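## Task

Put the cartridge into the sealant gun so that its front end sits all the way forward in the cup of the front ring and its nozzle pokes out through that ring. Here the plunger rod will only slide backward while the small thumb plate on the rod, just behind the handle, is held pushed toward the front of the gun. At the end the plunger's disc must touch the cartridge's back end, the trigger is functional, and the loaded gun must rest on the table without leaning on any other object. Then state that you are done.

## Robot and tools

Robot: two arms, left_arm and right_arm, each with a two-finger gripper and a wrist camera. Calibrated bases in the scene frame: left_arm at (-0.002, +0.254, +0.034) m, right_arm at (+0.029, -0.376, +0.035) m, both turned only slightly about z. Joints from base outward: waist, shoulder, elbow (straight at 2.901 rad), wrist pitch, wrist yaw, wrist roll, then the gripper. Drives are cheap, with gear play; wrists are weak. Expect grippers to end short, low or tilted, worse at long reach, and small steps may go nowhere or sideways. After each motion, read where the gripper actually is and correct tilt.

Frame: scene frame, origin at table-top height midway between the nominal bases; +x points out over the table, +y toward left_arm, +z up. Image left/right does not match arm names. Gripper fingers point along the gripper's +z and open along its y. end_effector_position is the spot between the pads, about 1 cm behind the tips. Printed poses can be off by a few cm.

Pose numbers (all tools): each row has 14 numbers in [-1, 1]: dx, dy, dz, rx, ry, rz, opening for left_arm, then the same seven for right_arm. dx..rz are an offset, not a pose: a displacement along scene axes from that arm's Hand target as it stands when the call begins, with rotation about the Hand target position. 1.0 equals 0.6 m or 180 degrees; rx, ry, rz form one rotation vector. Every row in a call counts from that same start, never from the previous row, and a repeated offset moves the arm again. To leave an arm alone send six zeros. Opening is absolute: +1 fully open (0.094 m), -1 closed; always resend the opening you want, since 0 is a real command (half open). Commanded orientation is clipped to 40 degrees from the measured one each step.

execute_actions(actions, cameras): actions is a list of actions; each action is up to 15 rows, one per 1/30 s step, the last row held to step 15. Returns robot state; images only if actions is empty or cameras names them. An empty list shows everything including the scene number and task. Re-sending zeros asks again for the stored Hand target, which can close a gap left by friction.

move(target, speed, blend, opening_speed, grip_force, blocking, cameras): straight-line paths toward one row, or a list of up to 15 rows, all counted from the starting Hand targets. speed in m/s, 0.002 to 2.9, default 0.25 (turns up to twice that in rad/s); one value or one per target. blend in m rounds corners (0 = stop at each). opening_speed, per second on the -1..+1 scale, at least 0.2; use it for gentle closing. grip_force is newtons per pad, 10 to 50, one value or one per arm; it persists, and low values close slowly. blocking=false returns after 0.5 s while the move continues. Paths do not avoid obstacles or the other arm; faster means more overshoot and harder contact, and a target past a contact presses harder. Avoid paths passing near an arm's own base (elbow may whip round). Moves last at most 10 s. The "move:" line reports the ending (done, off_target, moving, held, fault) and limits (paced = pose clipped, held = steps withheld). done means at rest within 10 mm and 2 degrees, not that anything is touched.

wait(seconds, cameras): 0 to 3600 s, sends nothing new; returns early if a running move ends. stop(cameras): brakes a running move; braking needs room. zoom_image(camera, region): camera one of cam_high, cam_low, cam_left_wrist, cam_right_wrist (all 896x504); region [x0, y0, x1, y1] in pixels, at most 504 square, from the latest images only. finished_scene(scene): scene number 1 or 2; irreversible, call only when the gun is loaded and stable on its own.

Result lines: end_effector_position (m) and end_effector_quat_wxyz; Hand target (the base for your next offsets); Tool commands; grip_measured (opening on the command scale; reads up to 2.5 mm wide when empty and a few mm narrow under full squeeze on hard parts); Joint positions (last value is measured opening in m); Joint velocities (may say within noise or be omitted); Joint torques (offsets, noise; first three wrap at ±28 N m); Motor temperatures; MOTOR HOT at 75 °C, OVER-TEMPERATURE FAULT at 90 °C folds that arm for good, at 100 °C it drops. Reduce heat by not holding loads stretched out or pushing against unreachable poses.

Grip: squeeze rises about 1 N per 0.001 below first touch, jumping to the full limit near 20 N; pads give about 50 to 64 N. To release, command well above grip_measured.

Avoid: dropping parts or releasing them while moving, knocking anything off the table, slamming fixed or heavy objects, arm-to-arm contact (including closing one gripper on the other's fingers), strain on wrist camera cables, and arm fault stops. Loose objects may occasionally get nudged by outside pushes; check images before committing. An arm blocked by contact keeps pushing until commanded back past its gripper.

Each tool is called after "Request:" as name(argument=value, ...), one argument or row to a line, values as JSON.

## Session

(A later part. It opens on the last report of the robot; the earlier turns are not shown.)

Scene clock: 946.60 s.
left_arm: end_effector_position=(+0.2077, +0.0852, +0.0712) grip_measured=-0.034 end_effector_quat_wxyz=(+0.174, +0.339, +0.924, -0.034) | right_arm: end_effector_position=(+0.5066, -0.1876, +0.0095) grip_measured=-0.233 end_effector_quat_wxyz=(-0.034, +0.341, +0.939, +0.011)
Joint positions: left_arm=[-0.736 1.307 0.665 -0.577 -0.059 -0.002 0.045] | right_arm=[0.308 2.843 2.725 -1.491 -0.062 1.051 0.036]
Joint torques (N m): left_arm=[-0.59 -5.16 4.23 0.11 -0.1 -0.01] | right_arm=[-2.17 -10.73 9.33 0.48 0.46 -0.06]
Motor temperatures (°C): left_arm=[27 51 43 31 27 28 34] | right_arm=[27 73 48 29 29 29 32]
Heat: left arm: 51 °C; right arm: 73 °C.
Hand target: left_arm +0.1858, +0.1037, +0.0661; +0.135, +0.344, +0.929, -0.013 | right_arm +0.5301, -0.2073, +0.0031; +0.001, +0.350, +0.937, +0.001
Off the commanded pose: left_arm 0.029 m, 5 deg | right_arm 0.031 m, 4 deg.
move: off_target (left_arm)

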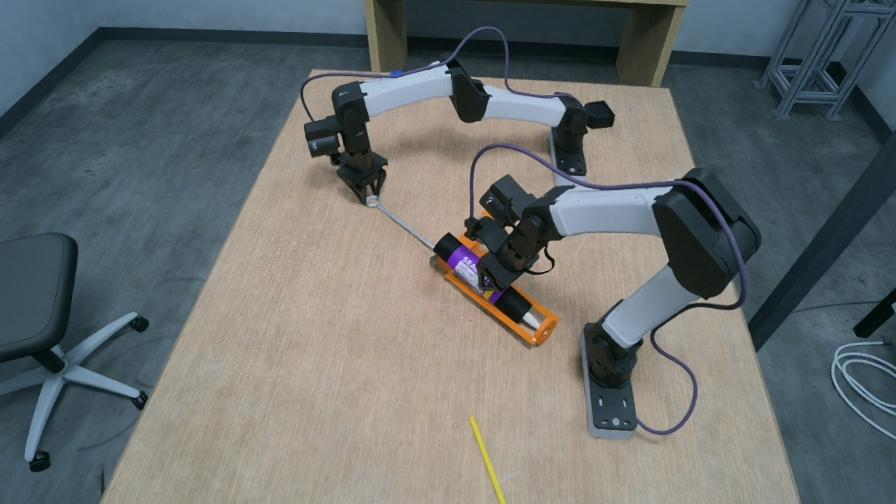

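Request:
move(
  target=[
    [0,0,0,0,0,0,-0.15,-0.036,0.032,0.0,0,0,0,-0.6],
    [0.055,-0.045,0.0,0,0,0.0,-0.15,-0.036,0.032,0,0,0,0,-0.6],
    [0.044,-0.058,0.0,0,0,0.0,-0.15,-0.036,0.032,0,0,0,0,-0.6],
    [-0.006,-0.016,0.0,0,0,0.0,-0.15,-0.036,0.032,0,0,0,0,-0.6],
  ],
  speed=0.12,
  cameras=["cam_high"],
)

Request:
zoom_image(
  camera="cam_high",
  region=[500, 290, 566, 356],
)

Scene clock: 955.77 s.
left_arm: end_effector_position=(+0.2030, +0.0829, +0.0687) grip_measured=-0.034 end_effector_quat_wxyz=(+0.167, +0.333, +0.928, -0.020) | right_arm: end_effector_position=(+0.5003, -0.1800, +0.0081) grip_measured=-0.233 end_effector_quat_wxyz=(-0.021, +0.340, +0.940, +0.007)
Joint positions: left_arm=[-0.779 1.326 0.674 -0.594 -0.097 -0.053 0.045] | right_arm=[0.334 2.748 2.532 -1.377 -0.039 1.074 0.036]
Joint torques (N m): left_arm=[-0.96 -5.44 4.4 0.25 0.06 0.03] | right_arm=[-0.5 -13.35 2.73 0.6 0.28 0.12]
Motor temperatures (°C): left_arm=[27 50 43 31 27 28 34] | right_arm=[27 76 47 29 29 29 32]
Heat: left arm: 50 °C; right arm: 76 °C. Fold the right arm in close to its base, or ease its load, before you think long.
Hand target: left_arm +0.1822, +0.0941, +0.0661; +0.135, +0.344, +0.929, -0.013 | right_arm +0.5085, -0.1881, +0.0031; +0.001, +0.350, +0.937, +0.001
Off the commanded pose: left_arm 0.024 m, 4 deg | right_arm 0.013 m, 3 deg.
MOTOR HOT: joint 2 (shoulder) of the right arm reports 76 °C; the controller's stop level is 90 °C. To cool a motor, set the load down, stop pushing, or move to a pose that needs little force.
move: off_target (left_arm, right_arm)

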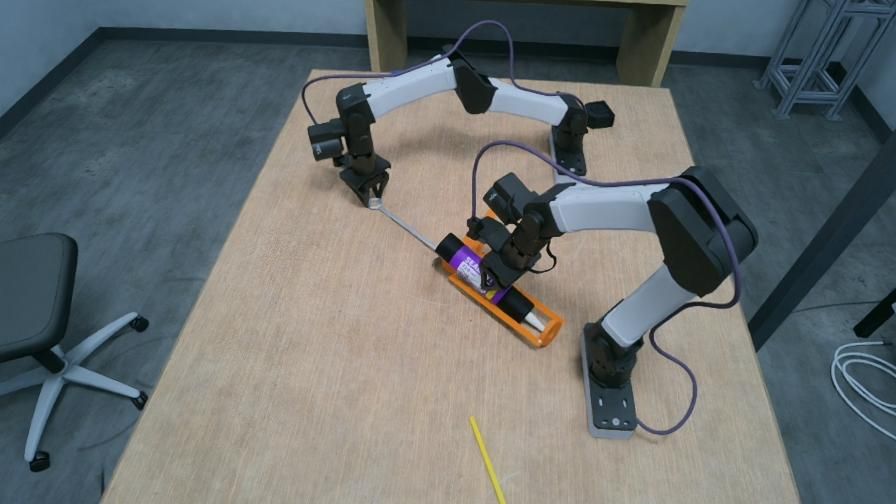

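Scaled by 7.636 from the camera's image (finer frame: 1280x720).

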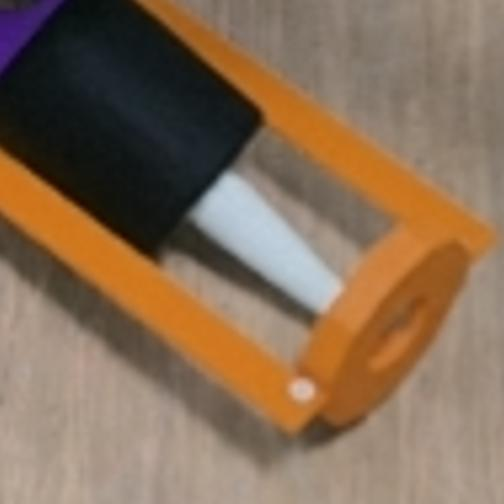

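Request:
move(
  target=[
    [0.03,-0.025,0.0,0,0,0.0,-0.15,0,0,0.0,0,0,0,0.2],
    [0.04,-0.03,0.025,0.018,0.021,-0.01,-0.15,0,0,0.15,0,0,0,0.2],
    [0.035,-0.028,0.025,0.018,0.021,-0.01,-0.15,-0.3,-0.1,0.22,0,0,0,0.2],
    [0.008,-0.002,0.025,0.018,0.021,-0.01,-0.15,-0.4,-0.25,0.25,0,0,0,0.2],
  ],
  speed=[0.15,0.3,0.4,0.15],
  cameras=["cam_high"],
)

Request:
zoom_image(
  camera="cam_high",
  region=[500, 290, 566, 356],
)

Scene clock: 970.40 s.
left_arm: end_effector_position=(+0.1885, +0.0954, +0.0716) grip_measured=-0.034 end_effector_quat_wxyz=(+0.083, +0.359, +0.930, +0.009) | right_arm: end_effector_position=(+0.2726, -0.3322, +0.1491) grip_measured=+0.198 end_effector_quat_wxyz=(-0.008, +0.348, +0.937, +0.006)
Joint positions: left_arm=[-0.77 1.402 0.791 -0.812 -0.079 -0.005 0.045] | right_arm=[0.117 1.487 1.189 -1.282 -0.019 0.876 0.056]
Joint torques (N m): left_arm=[-0.1 -6.57 5.63 0.53 0.12 0.12] | right_arm=[-0.58 -6.6 4.68 0.06 0.06 -0.05]
Motor temperatures (°C): left_arm=[27 51 44 31 27 28 34] | right_arm=[27 82 46 29 29 29 32]
Heat: left arm: 51 °C; right arm: 82 °C. Fold the right arm in close to its base, or ease its load, before you think long.
Hand target: left_arm +0.1870, +0.0929, +0.0811; +0.094, +0.362, +0.927, +0.000 | right_arm +0.2685, -0.3381, +0.1531; +0.001, +0.350, +0.937, +0.001
Off the commanded pose: left_arm 0.010 m, 2 deg | right_arm 0.008 m, 1 deg.
MOTOR HOT: still on. Joint 2 (shoulder) of the right arm reports 82 °C.
move: done

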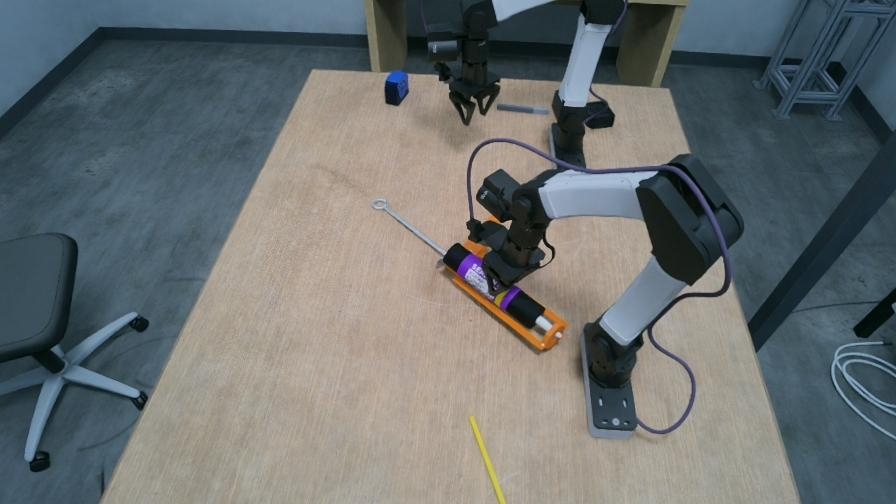

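Scaled by 7.636 from the camera's image (finer frame: 1280x720).

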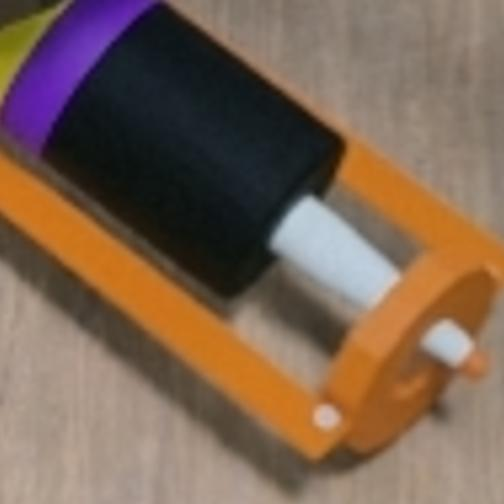

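Request:
move(
  target=[
    [-0.027,0.023,-0.008,0,0,0.0,-0.15,0,0,0,0,0,0,0.2],
  ],
  speed=0.12,
  cameras=["cam_high"],
)

Request:
zoom_image(
  camera="cam_high",
  region=[430, 220, 590, 380],
)

Scene clock: 974.43 s.
left_arm: end_effector_position=(+0.1710, +0.1117, +0.0678) grip_measured=-0.034 end_effector_quat_wxyz=(+0.080, +0.357, +0.931, +0.010) | right_arm: end_effector_position=(+0.2726, -0.3322, +0.1491) grip_measured=+0.198 end_effector_quat_wxyz=(-0.008, +0.348, +0.937, +0.006)
Joint positions: left_arm=[-0.77 1.314 0.708 -0.824 -0.079 -0.011 0.045] | right_arm=[0.117 1.487 1.189 -1.282 -0.019 0.876 0.056]
Joint torques (N m): left_arm=[-0.54 -5.57 5.81 0.59 0.1 0.07] | right_arm=[-0.51 -6.61 4.7 0.06 0.08 -0.05]
Motor temperatures (°C): left_arm=[27 51 44 31 27 28 34] | right_arm=[27 79 45 29 29 29 32]
Heat: left arm: 51 °C; right arm: 79 °C. Fold the right arm in close to its base, or ease its load, before you think long.
Hand target: left_arm +0.1708, +0.1067, +0.0763; +0.094, +0.362, +0.927, +0.000 | right_arm +0.2685, -0.3381, +0.1531; +0.001, +0.350, +0.937, +0.001
Off the commanded pose: left_arm 0.010 m, 2 deg | right_arm 0.008 m, 1 deg.
MOTOR HOT: still on. Joint 2 (shoulder) of the right arm reports 79 °C.
move: done

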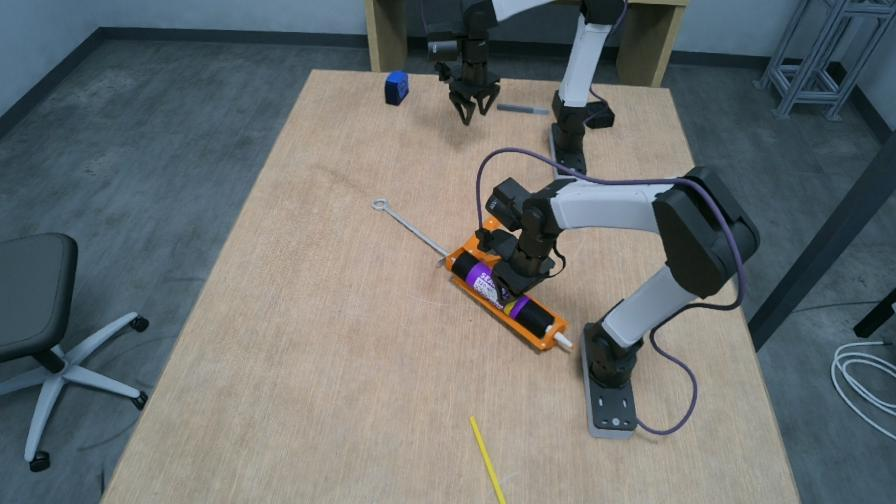

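Scaled by 3.150 from the camera's image (finer frame: 1280x720).

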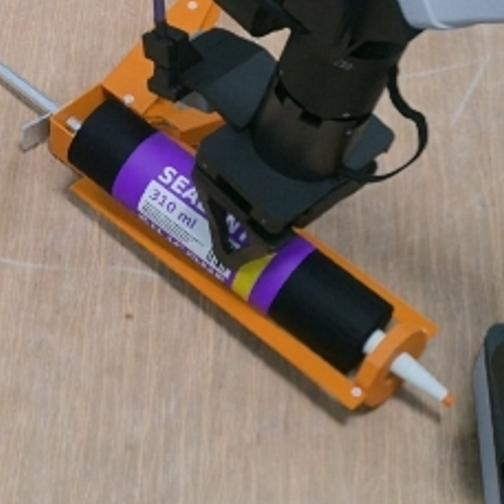

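Request:
move(
  target=[
    [-0.012,0.01,-0.008,0.01,0.012,0.0,-0.15,0,0,0,0,0,0,0.2],
    [-0.016,0.013,-0.032,0.03,0.034,0.0,-0.15,0,0,0,0,0,0,0.2],
  ],
  speed=0.12,
  cameras=["cam_high","cam_left_wrist"],
)

Request:
zoom_image(
  camera="cam_high",
  region=[430, 220, 590, 380],
)

Scene clock: 982.17 s.
left_arm: end_effector_position=(+0.1655, +0.1178, +0.0574) grip_measured=-0.034 end_effector_quat_wxyz=(+0.041, +0.356, +0.933, +0.028) | right_arm: end_effector_position=(+0.2726, -0.3322, +0.1491) grip_measured=+0.198 end_effector_quat_wxyz=(-0.008, +0.348, +0.937, +0.006)
Joint positions: left_arm=[-0.77 1.384 0.725 -0.857 -0.083 -0.017 0.045] | right_arm=[0.117 1.487 1.189 -1.282 -0.019 0.876 0.056]
Joint torques (N m): left_arm=[-0.57 -1.87 6.26 0.26 0.11 0.12] | right_arm=[-0.39 -6.6 4.74 0.08 0.08 -0.06]
Motor temperatures (°C): left_arm=[27 50 44 31 27 28 34] | right_arm=[27 74 44 29 29 29 31]
Heat: left arm: 50 °C; right arm: 74 °C. Fold the right arm in close to its base, or ease its load, before you think long.
Hand target: left_arm +0.1612, +0.1145, +0.0571; +0.027, +0.365, +0.930, +0.024 | right_arm +0.2685, -0.3381, +0.1531; +0.001, +0.350, +0.937, +0.001
Off the commanded pose: left_arm 0.005 m, 2 deg | right_arm 0.008 m, 1 deg.
MOTOR HOT: still on. Joint 2 (shoulder) of the right arm reports 74 °C.
move: done

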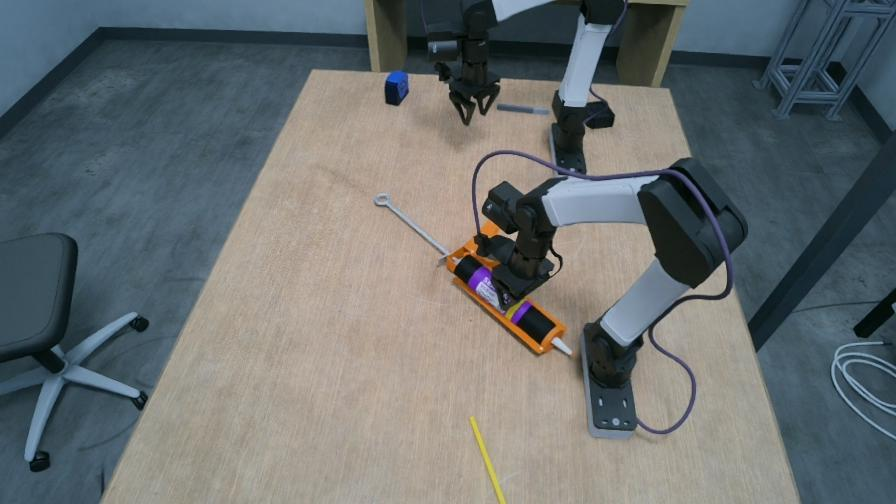

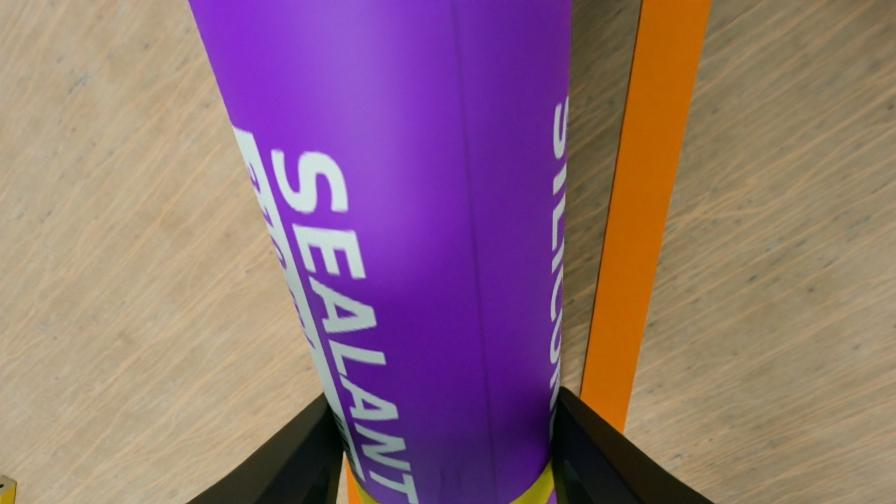

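Scaled by 3.150 from the camera's image (finer frame: 1280x720).

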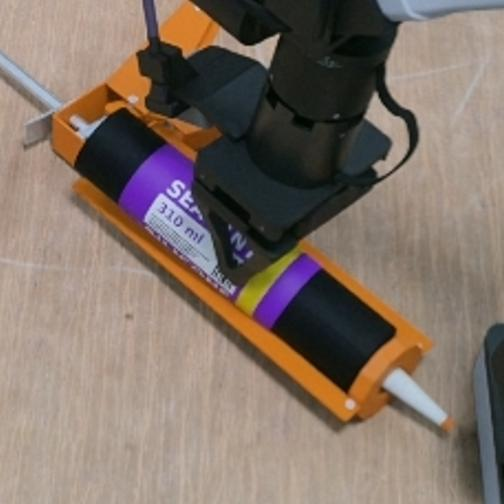

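Request:
move(
  target=[
    [-0.006,0.005,-0.025,0.008,0.009,0.0,-0.15,0,0,0,0,0,0,0.2],
    [-0.006,0.005,-0.025,0.008,0.009,0.0,0.3,0,0,0,0,0,0,0.2],
    [-0.006,0.005,0.15,0.008,0.009,0.0,0.3,0,0,0,0,0,0,0.2],
  ],
  speed=[0.1,0.1,0.2],
  cameras=["cam_high","cam_left_wrist"],
)

Request:
zoom_image(
  camera="cam_high",
  region=[430, 220, 590, 380],
)

Scene clock: 990.57 s.
left_arm: end_effector_position=(+0.1562, +0.1228, +0.1353) grip_measured=+0.298 end_effector_quat_wxyz=(-0.006, +0.361, +0.932, +0.040) | right_arm: end_effector_position=(+0.2726, -0.3322, +0.1491) grip_measured=+0.198 end_effector_quat_wxyz=(-0.008, +0.348, +0.937, +0.006)
Joint positions: left_arm=[-0.771 1.355 1.024 -1.28 -0.069 -0.011 0.061] | right_arm=[0.117 1.487 1.189 -1.282 -0.019 0.876 0.056]
Joint torques (N m): left_arm=[-0.61 -4.7 7.91 0.08 0.09 0.12] | right_arm=[-0.43 -6.6 4.7 0.06 0.09 -0.04]
Motor temperatures (°C): left_arm=[27 50 44 30 27 28 34] | right_arm=[27 70 44 29 29 29 31]
Heat: left arm: 50 °C; right arm: 70 °C.
Hand target: left_arm +0.1576, +0.1175, +0.1471; +0.010, +0.366, +0.930, +0.031 | right_arm +0.2685, -0.3381, +0.1531; +0.001, +0.350, +0.937, +0.001
Off the commanded pose: left_arm 0.013 m, 2 deg | right_arm 0.008 m, 1 deg.
MOTOR HOT: cleared for the motors of the right arm.
move: off_target (left_arm); target 2's new opening was sent with left_arm's hand 0.016 m and 3 deg from that target

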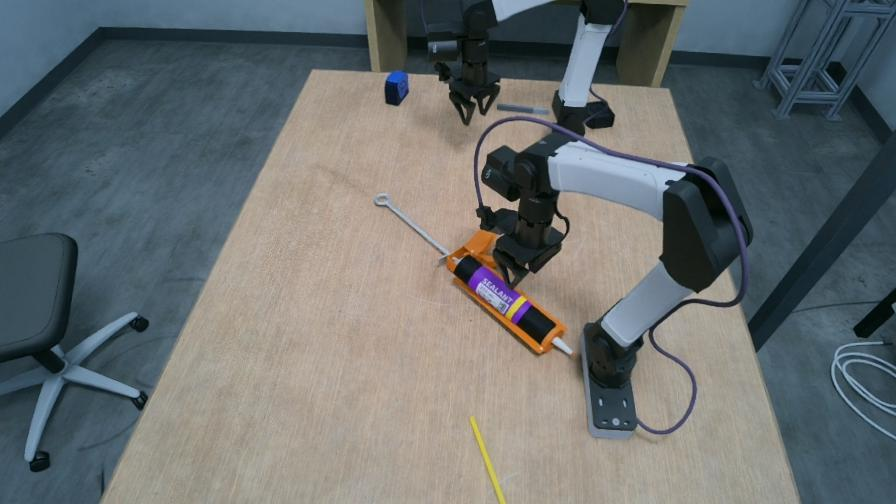

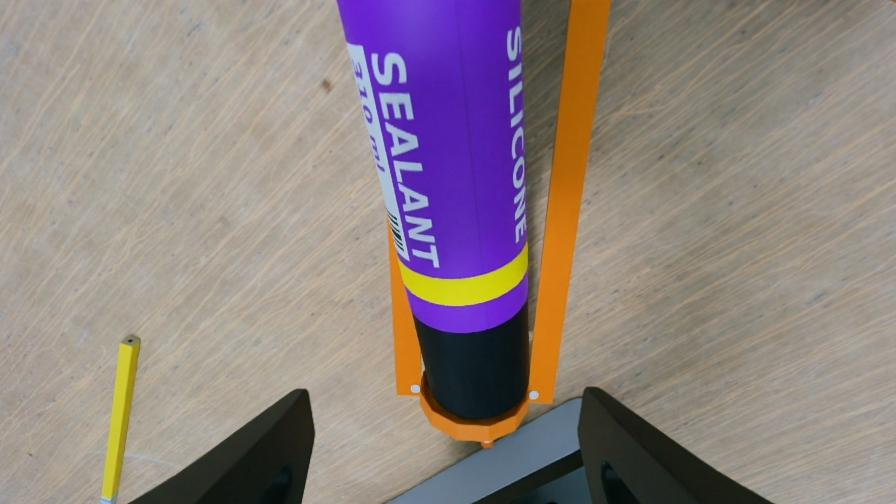

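Scaled by 3.150 from the camera's image (finer frame: 1280x720).

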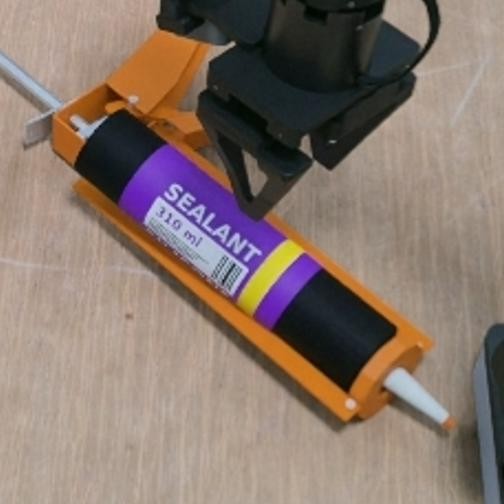

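Request:
move(
  target=[
    [0.055,-0.19,0.04,0,0,0.51,1,0,0,0,0,0,0,0.2],
  ],
  speed=0.5,
  cameras=["cam_left_wrist"],
)

Scene clock: 1001.83 s.
left_arm: end_effector_position=(+0.1893, +0.0092, +0.1644) grip_measured=+0.998 end_effector_quat_wxyz=(-0.015, -0.408, +0.912, +0.034) | right_arm: end_effector_position=(+0.2726, -0.3322, +0.1491) grip_measured=+0.198 end_effector_quat_wxyz=(-0.008, +0.348, +0.937, +0.006)
Joint positions: left_arm=[-0.921 1.786 1.57 -1.429 0.012 -1.742 0.094] | right_arm=[0.117 1.487 1.189 -1.282 -0.019 0.876 0.056]
Joint torques (N m): left_arm=[-0.53 -5.61 8.16 -0.09 0.05 -0.08] | right_arm=[-0.47 -6.58 4.64 0.07 0.08 -0.04]
Motor temperatures (°C): left_arm=[27 50 45 30 27 28 33] | right_arm=[27 67 43 29 29 29 31]
Heat: left arm: 50 °C; right arm: 67 °C.
Hand target: left_arm +0.1906, +0.0035, +0.1711; -0.015, -0.413, +0.910, +0.028 | right_arm +0.2685, -0.3381, +0.1531; +0.001, +0.350, +0.937, +0.001
Off the commanded pose: left_arm 0.009 m, 1 deg | right_arm 0.008 m, 1 deg.
move: done

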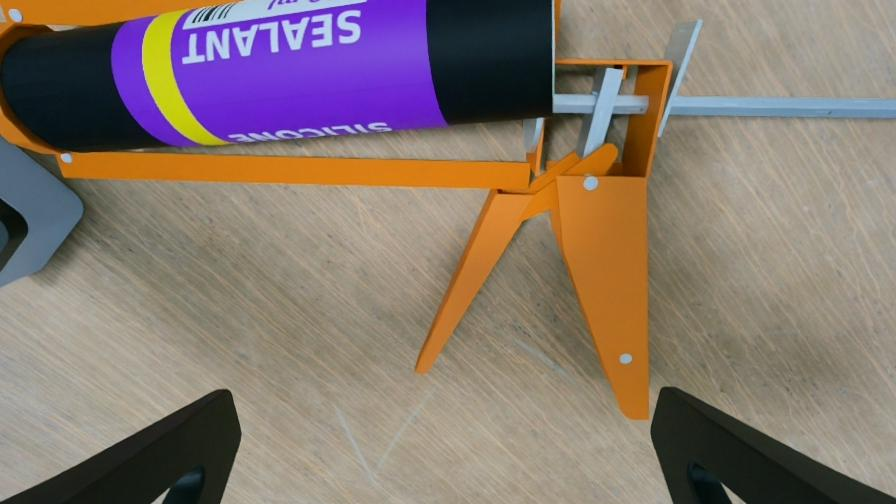

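Request:
move(
  target=[
    [0.14,0.003,0,0,0,0,-1,0,0,0,0,0,0,0.2],
    [0.14,0.003,-0.135,0,0,0,-1,0,0,0,0,0,0,0.2],
    [0.108,0.031,-0.135,0,0,0,-1,0,0,0,0,0,0,0.2],
  ],
  speed=[0.4,0.2,0.08],
  cameras=["cam_high","cam_left_wrist"],
)

Request:
zoom_image(
  camera="cam_high",
  region=[430, 220, 590, 380],
)

Scene clock: 1020.50 s.
left_arm: end_effector_position=(+0.2533, +0.0266, +0.0791) grip_measured=-0.983 end_effector_quat_wxyz=(-0.029, -0.417, +0.907, +0.050) | right_arm: end_effector_position=(+0.2726, -0.3322, +0.1491) grip_measured=+0.198 end_effector_quat_wxyz=(-0.008, +0.348, +0.937, +0.006)
Joint positions: left_arm=[-0.742 1.984 1.487 -1.189 0.012 -1.582 0.001] | right_arm=[0.117 1.487 1.189 -1.282 -0.019 0.876 0.056]
Joint torques (N m): left_arm=[-0.44 -10.58 4.34 0.22 -0.06 0.09] | right_arm=[-0.39 -6.6 4.7 0.08 0.09 -0.05]
Motor temperatures (°C): left_arm=[27 51 48 30 27 28 33] | right_arm=[27 63 42 29 29 29 31]
Heat: left arm: 51 °C; right arm: 63 °C.
Hand target: left_arm +0.2554, +0.0221, +0.0901; -0.015, -0.413, +0.910, +0.028 | right_arm +0.2685, -0.3381, +0.1531; +0.001, +0.350, +0.937, +0.001
Off the commanded pose: left_arm 0.012 m, 3 deg | right_arm 0.008 m, 1 deg.
move: off_target (left_arm)

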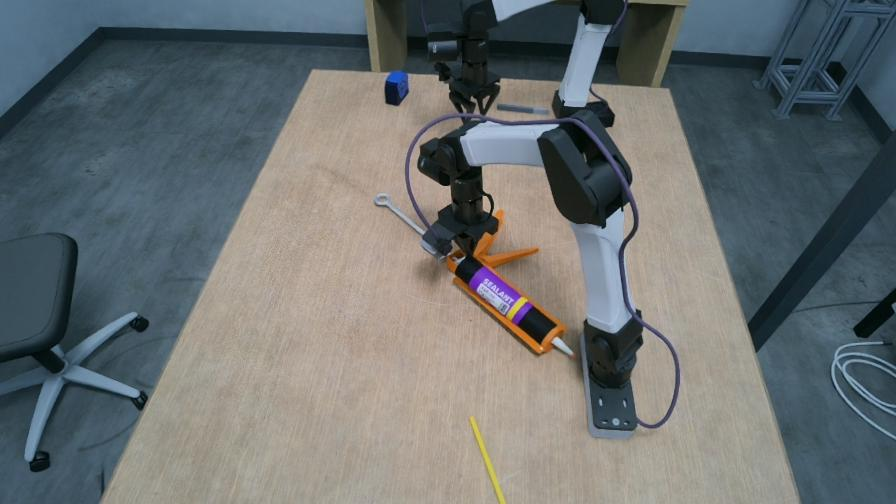

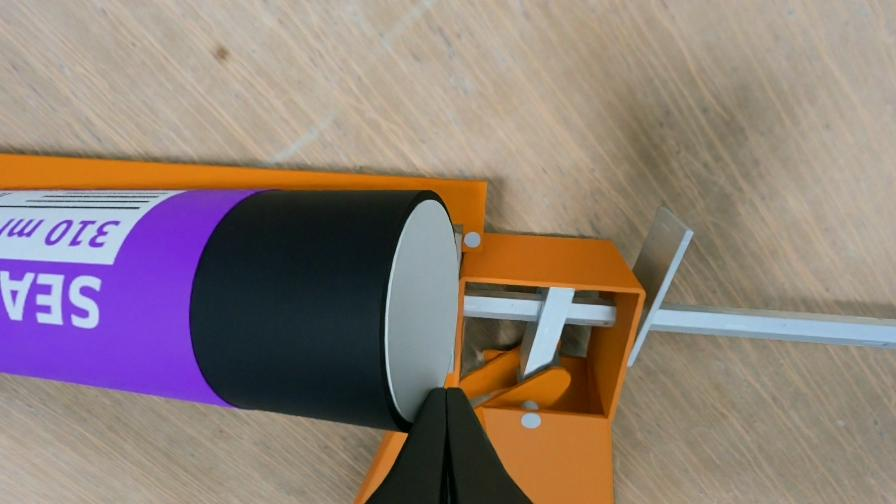

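Scaled by 3.150 from the camera's image (finer frame: 1280x720).

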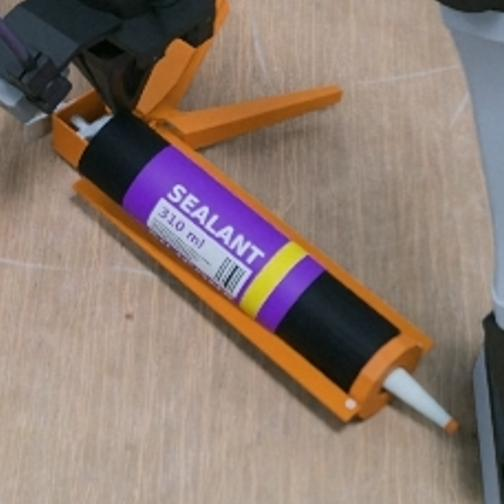

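Request:
move(
  target=[
    [0.02,-0.017,0,0,0,0,-1,0,0,0,0,0,0,0.2],
    [0.045,0.008,0,0,0,0,-1,0,0,0,0,0,0,0.2],
    [0.003,0.043,0,0,0,0,-1,0,0,0,0,0,0,0.2],
  ],
  speed=[0.2,0.2,0.08],
  cameras=["cam_high","cam_left_wrist"],
)

Request:
zoom_image(
  camera="cam_high",
  region=[430, 220, 590, 380],
)

Scene clock: 1028.93 s.
left_arm: end_effector_position=(+0.2539, +0.0501, +0.0791) grip_measured=-0.983 end_effector_quat_wxyz=(-0.031, -0.416, +0.908, +0.047) | right_arm: end_effector_position=(+0.2726, -0.3322, +0.1491) grip_measured=+0.198 end_effector_quat_wxyz=(-0.008, +0.348, +0.937, +0.006)
Joint positions: left_arm=[-0.687 1.927 1.407 -1.163 0.012 -1.524 0.001] | right_arm=[0.117 1.487 1.189 -1.282 -0.019 0.876 0.056]
Joint torques (N m): left_arm=[0.08 -10.15 4.44 0.18 -0.09 0.1] | right_arm=[-0.58 -6.67 4.77 0.06 0.07 -0.06]
Motor temperatures (°C): left_arm=[27 54 47 30 27 28 33] | right_arm=[27 62 42 29 29 29 31]
Heat: left arm: 54 °C; right arm: 62 °C.
Hand target: left_arm +0.2572, +0.0479, +0.0901; -0.015, -0.413, +0.910, +0.028 | right_arm +0.2685, -0.3381, +0.1531; +0.001, +0.350, +0.937, +0.001
Off the commanded pose: left_arm 0.012 m, 3 deg | right_arm 0.008 m, 1 deg.
move: off_target (left_arm)

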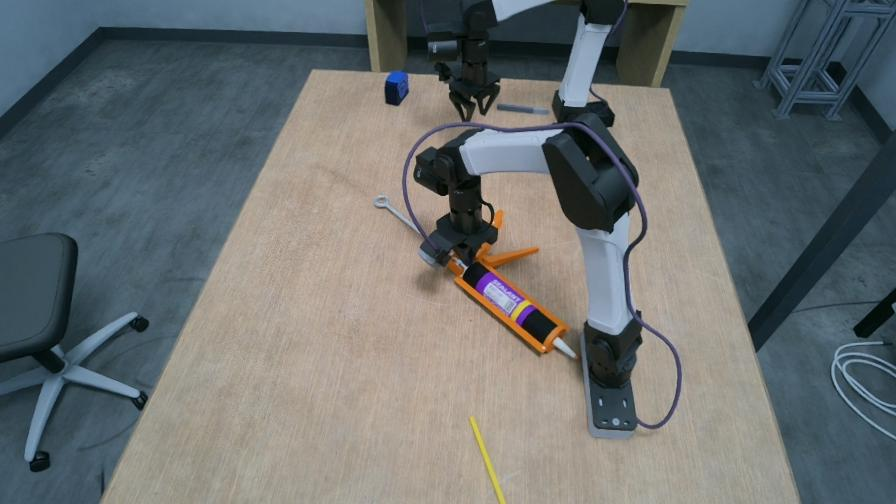

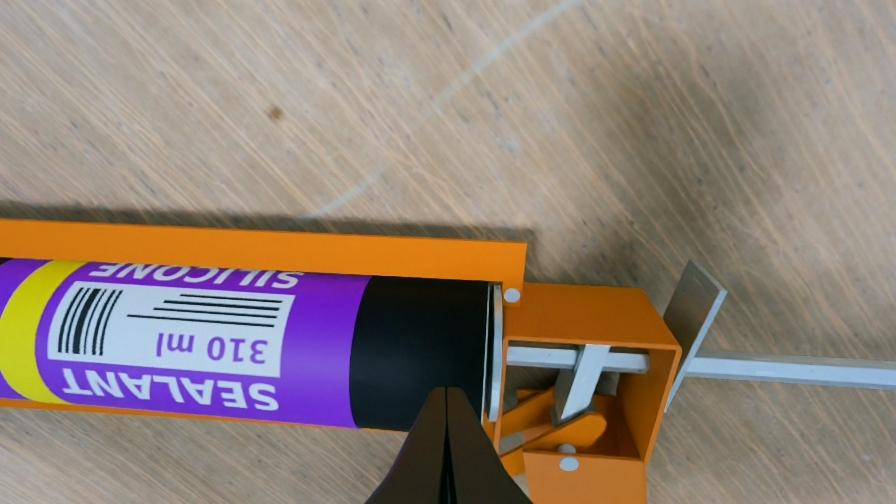

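Scaled by 3.150 from the camera's image (finer frame: 1280x720).

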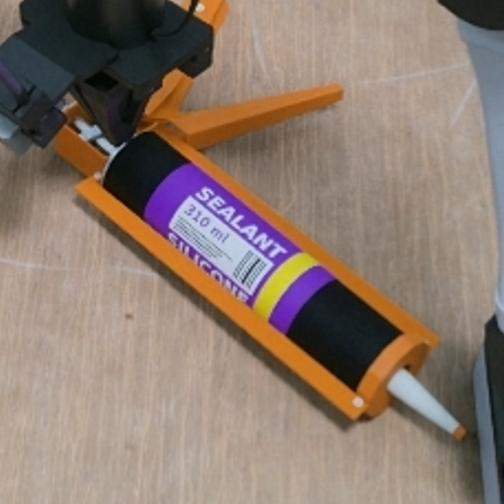

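Request:
move(
  target=[
    [0.0,0.0,0.12,0,0,0,-1,0,0,0,0,0,0,0.2],
    [-0.064,-0.158,0.1,0,0,0,1,0,0,0,0,0,0,0.2],
  ],
  speed=[0.25,0.4],
  blend=[0.02,0],
  cameras=["cam_left_wrist"],
)

Scene clock: 1041.07 s.
left_arm: end_effector_position=(+0.2160, -0.0430, +0.1434) grip_measured=+0.998 end_effector_quat_wxyz=(-0.019, -0.408, +0.912, +0.033) | right_arm: end_effector_position=(+0.2726, -0.3322, +0.1491) grip_measured=+0.198 end_effector_quat_wxyz=(-0.008, +0.348, +0.937, +0.006)
Joint positions: left_arm=[-0.947 2.018 1.797 -1.424 0.023 -1.766 0.094] | right_arm=[0.117 1.487 1.189 -1.282 -0.019 0.876 0.056]
Joint torques (N m): left_arm=[0.18 -7.32 8.16 -0.11 -0.03 -0.08] | right_arm=[-0.58 -6.67 4.63 0.09 0.05 -0.05]
Motor temperatures (°C): left_arm=[27 57 47 30 27 28 33] | right_arm=[27 62 42 29 29 29 31]
Heat: left arm: 57 °C; right arm: 62 °C.
Hand target: left_arm +0.2188, -0.0469, +0.1501; -0.015, -0.413, +0.910, +0.028 | right_arm +0.2685, -0.3381, +0.1531; +0.001, +0.350, +0.937, +0.001
Off the commanded pose: left_arm 0.008 m, 1 deg | right_arm 0.008 m, 1 deg.
move: done

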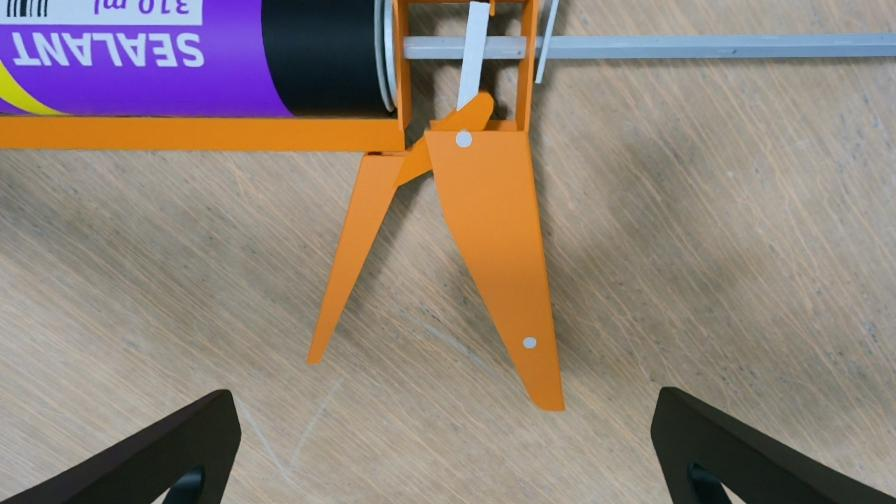

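Request:
move(
  target=[
    [0.0,0.0,-0.205,0,0,0,1,0,0,0,0,0,0,0.2],
    [0.0,0.0,-0.205,0,0,0,0.2,0,0,0,0,0,0,0.2],
  ],
  speed=0.2,
  opening_speed=0.5,
  cameras=["cam_left_wrist"],
)

Scene clock: 1049.67 s.
left_arm: end_effector_position=(+0.2198, -0.0485, +0.0310) grip_measured=+0.202 end_effector_quat_wxyz=(-0.017, -0.413, +0.910, +0.023) | right_arm: end_effector_position=(+0.2726, -0.3322, +0.1491) grip_measured=+0.198 end_effector_quat_wxyz=(-0.008, +0.348, +0.937, +0.006)
Joint positions: left_arm=[-0.947 2.105 1.473 -0.992 0.024 -1.777 0.056] | right_arm=[0.117 1.487 1.189 -1.282 -0.019 0.876 0.056]
Joint torques (N m): left_arm=[0.18 -7.62 4.33 0.2 -0.03 0.06] | right_arm=[-0.57 -6.56 4.71 0.08 0.11 -0.06]
Motor temperatures (°C): left_arm=[27 57 46 30 27 28 33] | right_arm=[27 61 42 29 29 29 31]
Heat: left arm: 57 °C; right arm: 61 °C.
Hand target: left_arm +0.2188, -0.0469, +0.0271; -0.015, -0.413, +0.910, +0.028 | right_arm +0.2685, -0.3381, +0.1531; +0.001, +0.350, +0.937, +0.001
Off the commanded pose: left_arm 0.004 m, 1 deg | right_arm 0.008 m, 1 deg.
move: done; target 2's new opening was sent with left_arm's hand 0.012 m and 2 deg from that target

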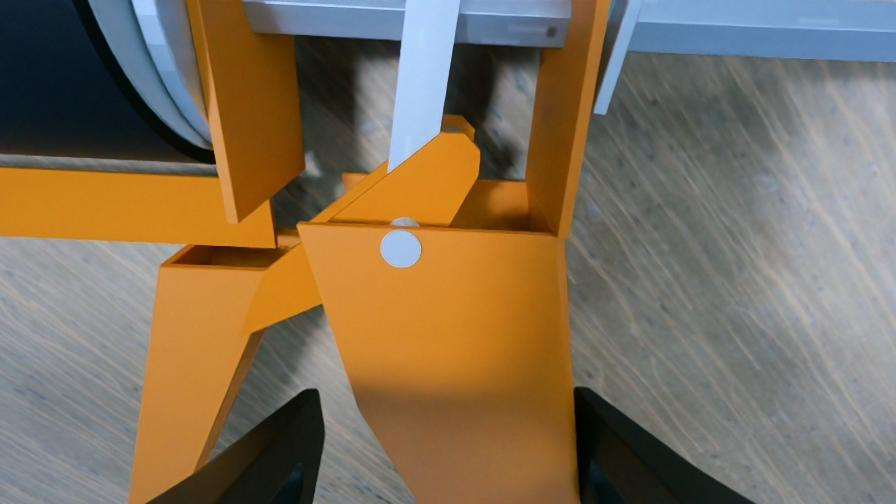

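Request:
move(
  target=[
    [0.0,0.0,0.09,0,0,0,1,0,0,0,0,0,0,0.2],
    [-0.0025,0.044,0.09,0,0,0,1,0,0,0,0,0,0,0.2],
    [-0.0025,0.044,-0.01,0,0,0,1,0,0,0,0,0,0,0.2],
    [-0.0025,0.044,-0.01,0,0,0,0.5,0,0,0,0,0,0,0.2],
  ],
  speed=0.2,
  opening_speed=1,
  cameras=["cam_left_wrist"],
)

Scene clock: 1061.63 s.
left_arm: end_effector_position=(+0.2236, -0.0279, +0.0412) grip_measured=+0.502 end_effector_quat_wxyz=(-0.012, -0.415, +0.910, +0.005) | right_arm: end_effector_position=(+0.2726, -0.3322, +0.1491) grip_measured=+0.198 end_effector_quat_wxyz=(-0.008, +0.348, +0.937, +0.006)
Joint positions: left_arm=[-0.906 2.008 1.371 -0.949 0.021 -1.74 0.071] | right_arm=[0.117 1.487 1.189 -1.282 -0.019 0.876 0.056]
Joint torques (N m): left_arm=[0.02 -4.9 2.44 0.48 -0.05 0.1] | right_arm=[-0.64 -6.67 4.7 0.09 0.07 -0.06]
Motor temperatures (°C): left_arm=[27 57 46 30 27 28 32] | right_arm=[27 60 42 29 29 29 30]
Heat: left arm: 57 °C; right arm: 60 °C.
Hand target: left_arm +0.2173, -0.0205, +0.0211; -0.015, -0.413, +0.910, +0.028 | right_arm +0.2685, -0.3381, +0.1531; +0.001, +0.350, +0.937, +0.001
Off the commanded pose: left_arm 0.022 m, 3 deg | right_arm 0.008 m, 1 deg.
move: off_target (left_arm); target 4's new opening was sent with left_arm's hand 0.021 m and 0 deg from that target

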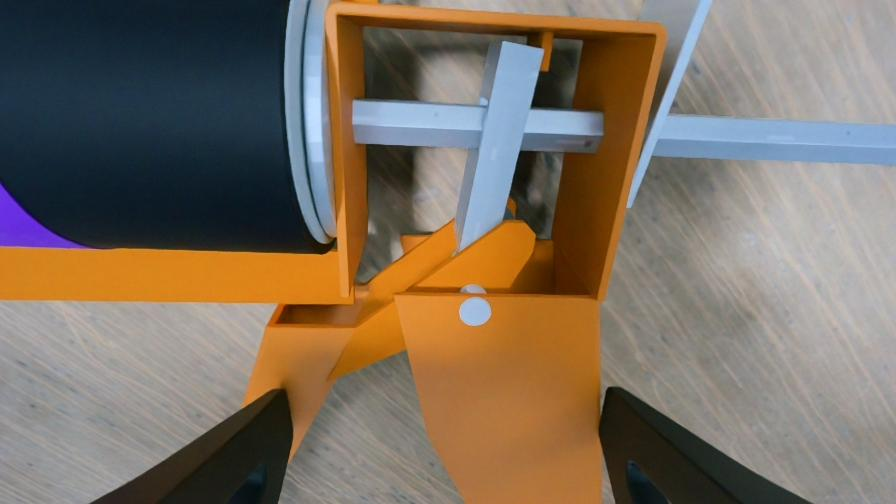

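Request:
move(
  target=[
    [0.0,0.0,0.08,0,0,0,1,0,0,0,0,0,0,0.2],
    [-0.012,0.002,0.08,0,0,0,1,0,0,0,0,0,0,0.2],
    [-0.012,0.002,0.0,0,0,0,1,0,0,0,0,0,0,0.2],
    [-0.012,0.002,0.0,0,0,0,0.4,0,0,0,0,0,0,0.2],
  ],
  speed=0.2,
  opening_speed=1,
  cameras=["cam_left_wrist"],
)

Scene clock: 1070.90 s.
left_arm: end_effector_position=(+0.2237, -0.0302, +0.0409) grip_measured=+0.402 end_effector_quat_wxyz=(-0.006, -0.413, +0.911, -0.008) | right_arm: end_effector_position=(+0.2726, -0.3322, +0.1491) grip_measured=+0.198 end_effector_quat_wxyz=(-0.008, +0.348, +0.937, +0.006)
Joint positions: left_arm=[-0.912 1.992 1.345 -0.912 0.016 -1.743 0.066] | right_arm=[0.117 1.487 1.189 -1.282 -0.019 0.876 0.056]
Joint torques (N m): left_arm=[-0.58 -4.97 2.44 0.23 -0.05 -0.03] | right_arm=[-0.49 -6.6 4.72 0.07 0.09 -0.05]
Motor temperatures (°C): left_arm=[27 56 45 30 27 28 32] | right_arm=[27 60 41 29 29 29 30]
Heat: left arm: 56 °C; right arm: 60 °C.
Hand target: left_arm +0.2101, -0.0193, +0.0211; -0.015, -0.413, +0.910, +0.028 | right_arm +0.2685, -0.3381, +0.1531; +0.001, +0.350, +0.937, +0.001
Off the commanded pose: left_arm 0.026 m, 4 deg | right_arm 0.008 m, 1 deg.
move: off_target (left_arm); target 4's new opening was sent with left_arm's hand 0.021 m and 1 deg from that target

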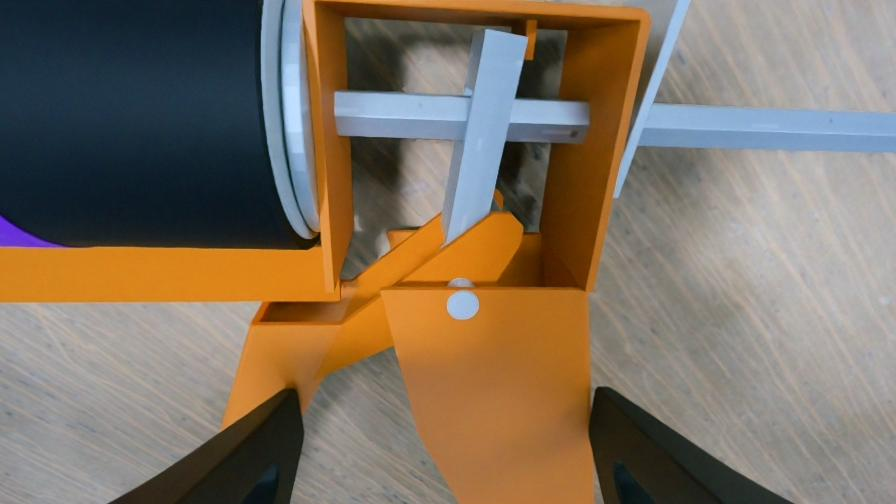

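Request:
move(
  target=[
    [0.0,0.0,0.08,0,0,0,1,0,0,0,0,0,0,0.2],
  ],
  cameras=["cam_left_wrist"],
)

Scene clock: 1076.03 s.
left_arm: end_effector_position=(+0.2056, -0.0095, +0.0502) grip_measured=+0.998 end_effector_quat_wxyz=(-0.025, -0.413, +0.909, +0.052) | right_arm: end_effector_position=(+0.2726, -0.3322, +0.1491) grip_measured=+0.198 end_effector_quat_wxyz=(-0.008, +0.348, +0.937, +0.006)
Joint positions: left_arm=[-0.912 1.993 1.38 -1.071 0.023 -1.743 0.094] | right_arm=[0.117 1.487 1.189 -1.282 -0.019 0.876 0.056]
Joint torques (N m): left_arm=[-0.57 -9.99 7.46 -0.17 -0.04 -0.04] | right_arm=[-0.55 -6.63 4.66 0.05 0.05 -0.06]
Motor temperatures (°C): left_arm=[27 56 45 30 27 28 32] | right_arm=[27 60 41 29 29 29 30]
Heat: left arm: 56 °C; right arm: 60 °C.
Hand target: left_arm +0.2101, -0.0193, +0.0691; -0.015, -0.413, +0.910, +0.028 | right_arm +0.2685, -0.3381, +0.1531; +0.001, +0.350, +0.937, +0.001
Off the commanded pose: left_arm 0.022 m, 3 deg | right_arm 0.008 m, 1 deg.
move: off_target (left_arm)

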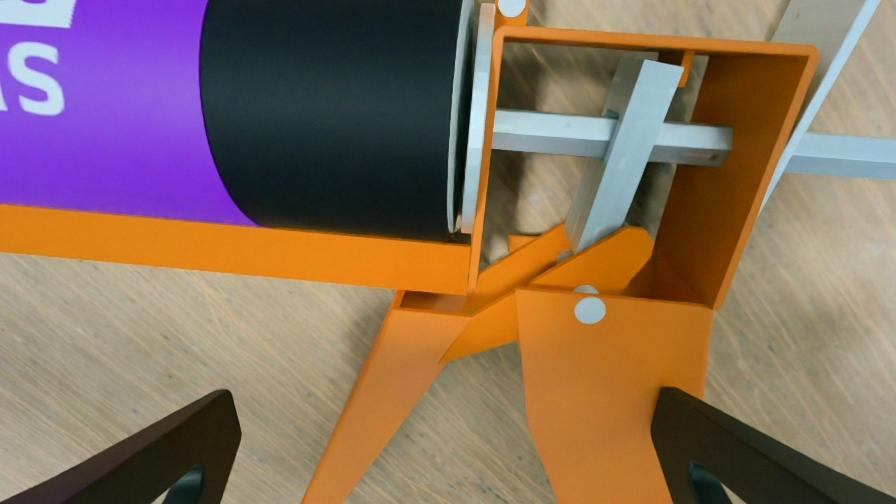

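Request:
move(
  target=[
    [0.02,-0.015,0.0,0,0,0,1,0,0,0,0,0,0,0.2],
  ],
  cameras=["cam_left_wrist"],
)

Scene clock: 1079.93 s.
left_arm: end_effector_position=(+0.2184, -0.0253, +0.0651) grip_measured=+0.998 end_effector_quat_wxyz=(-0.019, -0.413, +0.910, +0.029) | right_arm: end_effector_position=(+0.2726, -0.3322, +0.1491) grip_measured=+0.198 end_effector_quat_wxyz=(-0.008, +0.348, +0.937, +0.006)
Joint positions: left_arm=[-0.912 2.004 1.463 -1.096 0.023 -1.743 0.094] | right_arm=[0.117 1.487 1.189 -1.282 -0.019 0.876 0.056]
Joint torques (N m): left_arm=[0.36 -6.94 7.28 -0.06 -0.05 0.09] | right_arm=[-0.49 -6.6 4.71 0.08 0.06 -0.07]
Motor temperatures (°C): left_arm=[27 56 45 30 27 28 32] | right_arm=[27 60 41 29 29 29 30]
Heat: left arm: 56 °C; right arm: 60 °C.
Hand target: left_arm +0.2221, -0.0283, +0.0691; -0.015, -0.413, +0.910, +0.028 | right_arm +0.2685, -0.3381, +0.1531; +0.001, +0.350, +0.937, +0.001
Off the commanded pose: left_arm 0.006 m, 0 deg | right_arm 0.008 m, 1 deg.
move: done

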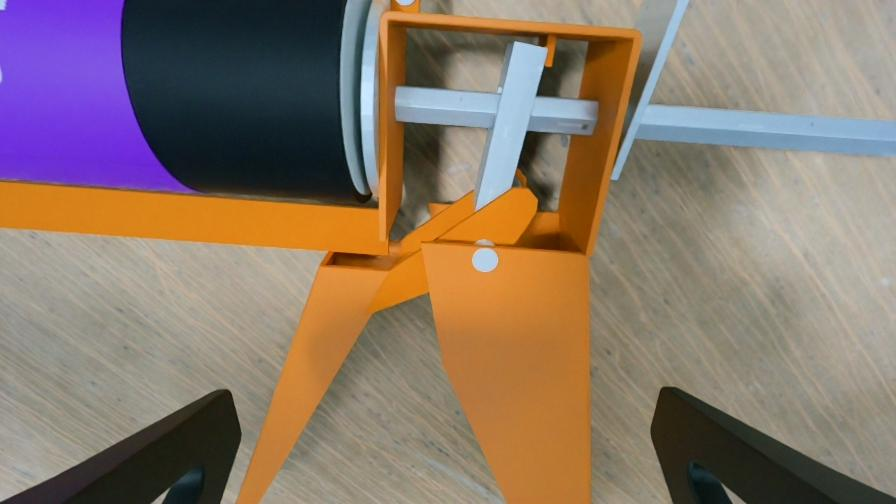

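Request:
move(
  target=[
    [-0.005,-0.006,-0.08,0,0,0,1,0,0,0,0,0,0,0.2],
    [-0.005,-0.006,-0.08,0,0,0,0.4,0,0,0,0,0,0,0.2],
  ],
  speed=0.15,
  opening_speed=0.5,
  cameras=["cam_left_wrist"],
)

Scene clock: 1088.60 s.
left_arm: end_effector_position=(+0.2131, -0.0300, +0.0222) grip_measured=+0.402 end_effector_quat_wxyz=(-0.025, -0.411, +0.910, +0.036) | right_arm: end_effector_position=(+0.2726, -0.3322, +0.1491) grip_measured=+0.198 end_effector_quat_wxyz=(-0.008, +0.348, +0.937, +0.006)
Joint positions: left_arm=[-0.928 2.079 1.392 -0.965 0.032 -1.754 0.066] | right_arm=[0.117 1.487 1.189 -1.282 -0.019 0.876 0.056]
Joint velocities: left_arm=[0.007 -0.002 -0.046 -0.081 -0.051 -0.007 0] | right_arm=[within noise]
Joint torques (N m): left_arm=[-0.16 -7.61 4.7 0.31 -0.13 0.06] | right_arm=[-0.54 -6.6 4.66 0.08 0.09 -0.05]
Motor temperatures (°C): left_arm=[27 56 45 30 27 28 32] | right_arm=[27 60 41 29 29 29 30]
Heat: left arm: 56 °C; right arm: 60 °C.
Hand target: left_arm +0.2191, -0.0319, +0.0211; -0.015, -0.413, +0.910, +0.028 | right_arm +0.2685, -0.3381, +0.1531; +0.001, +0.350, +0.937, +0.001
Off the commanded pose: left_arm 0.006 m, 1 deg | right_arm 0.008 m, 1 deg.
move: done

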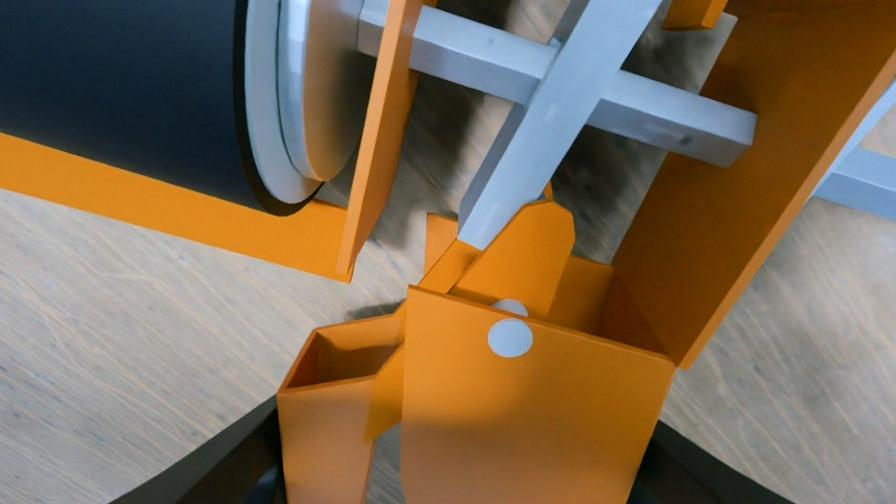

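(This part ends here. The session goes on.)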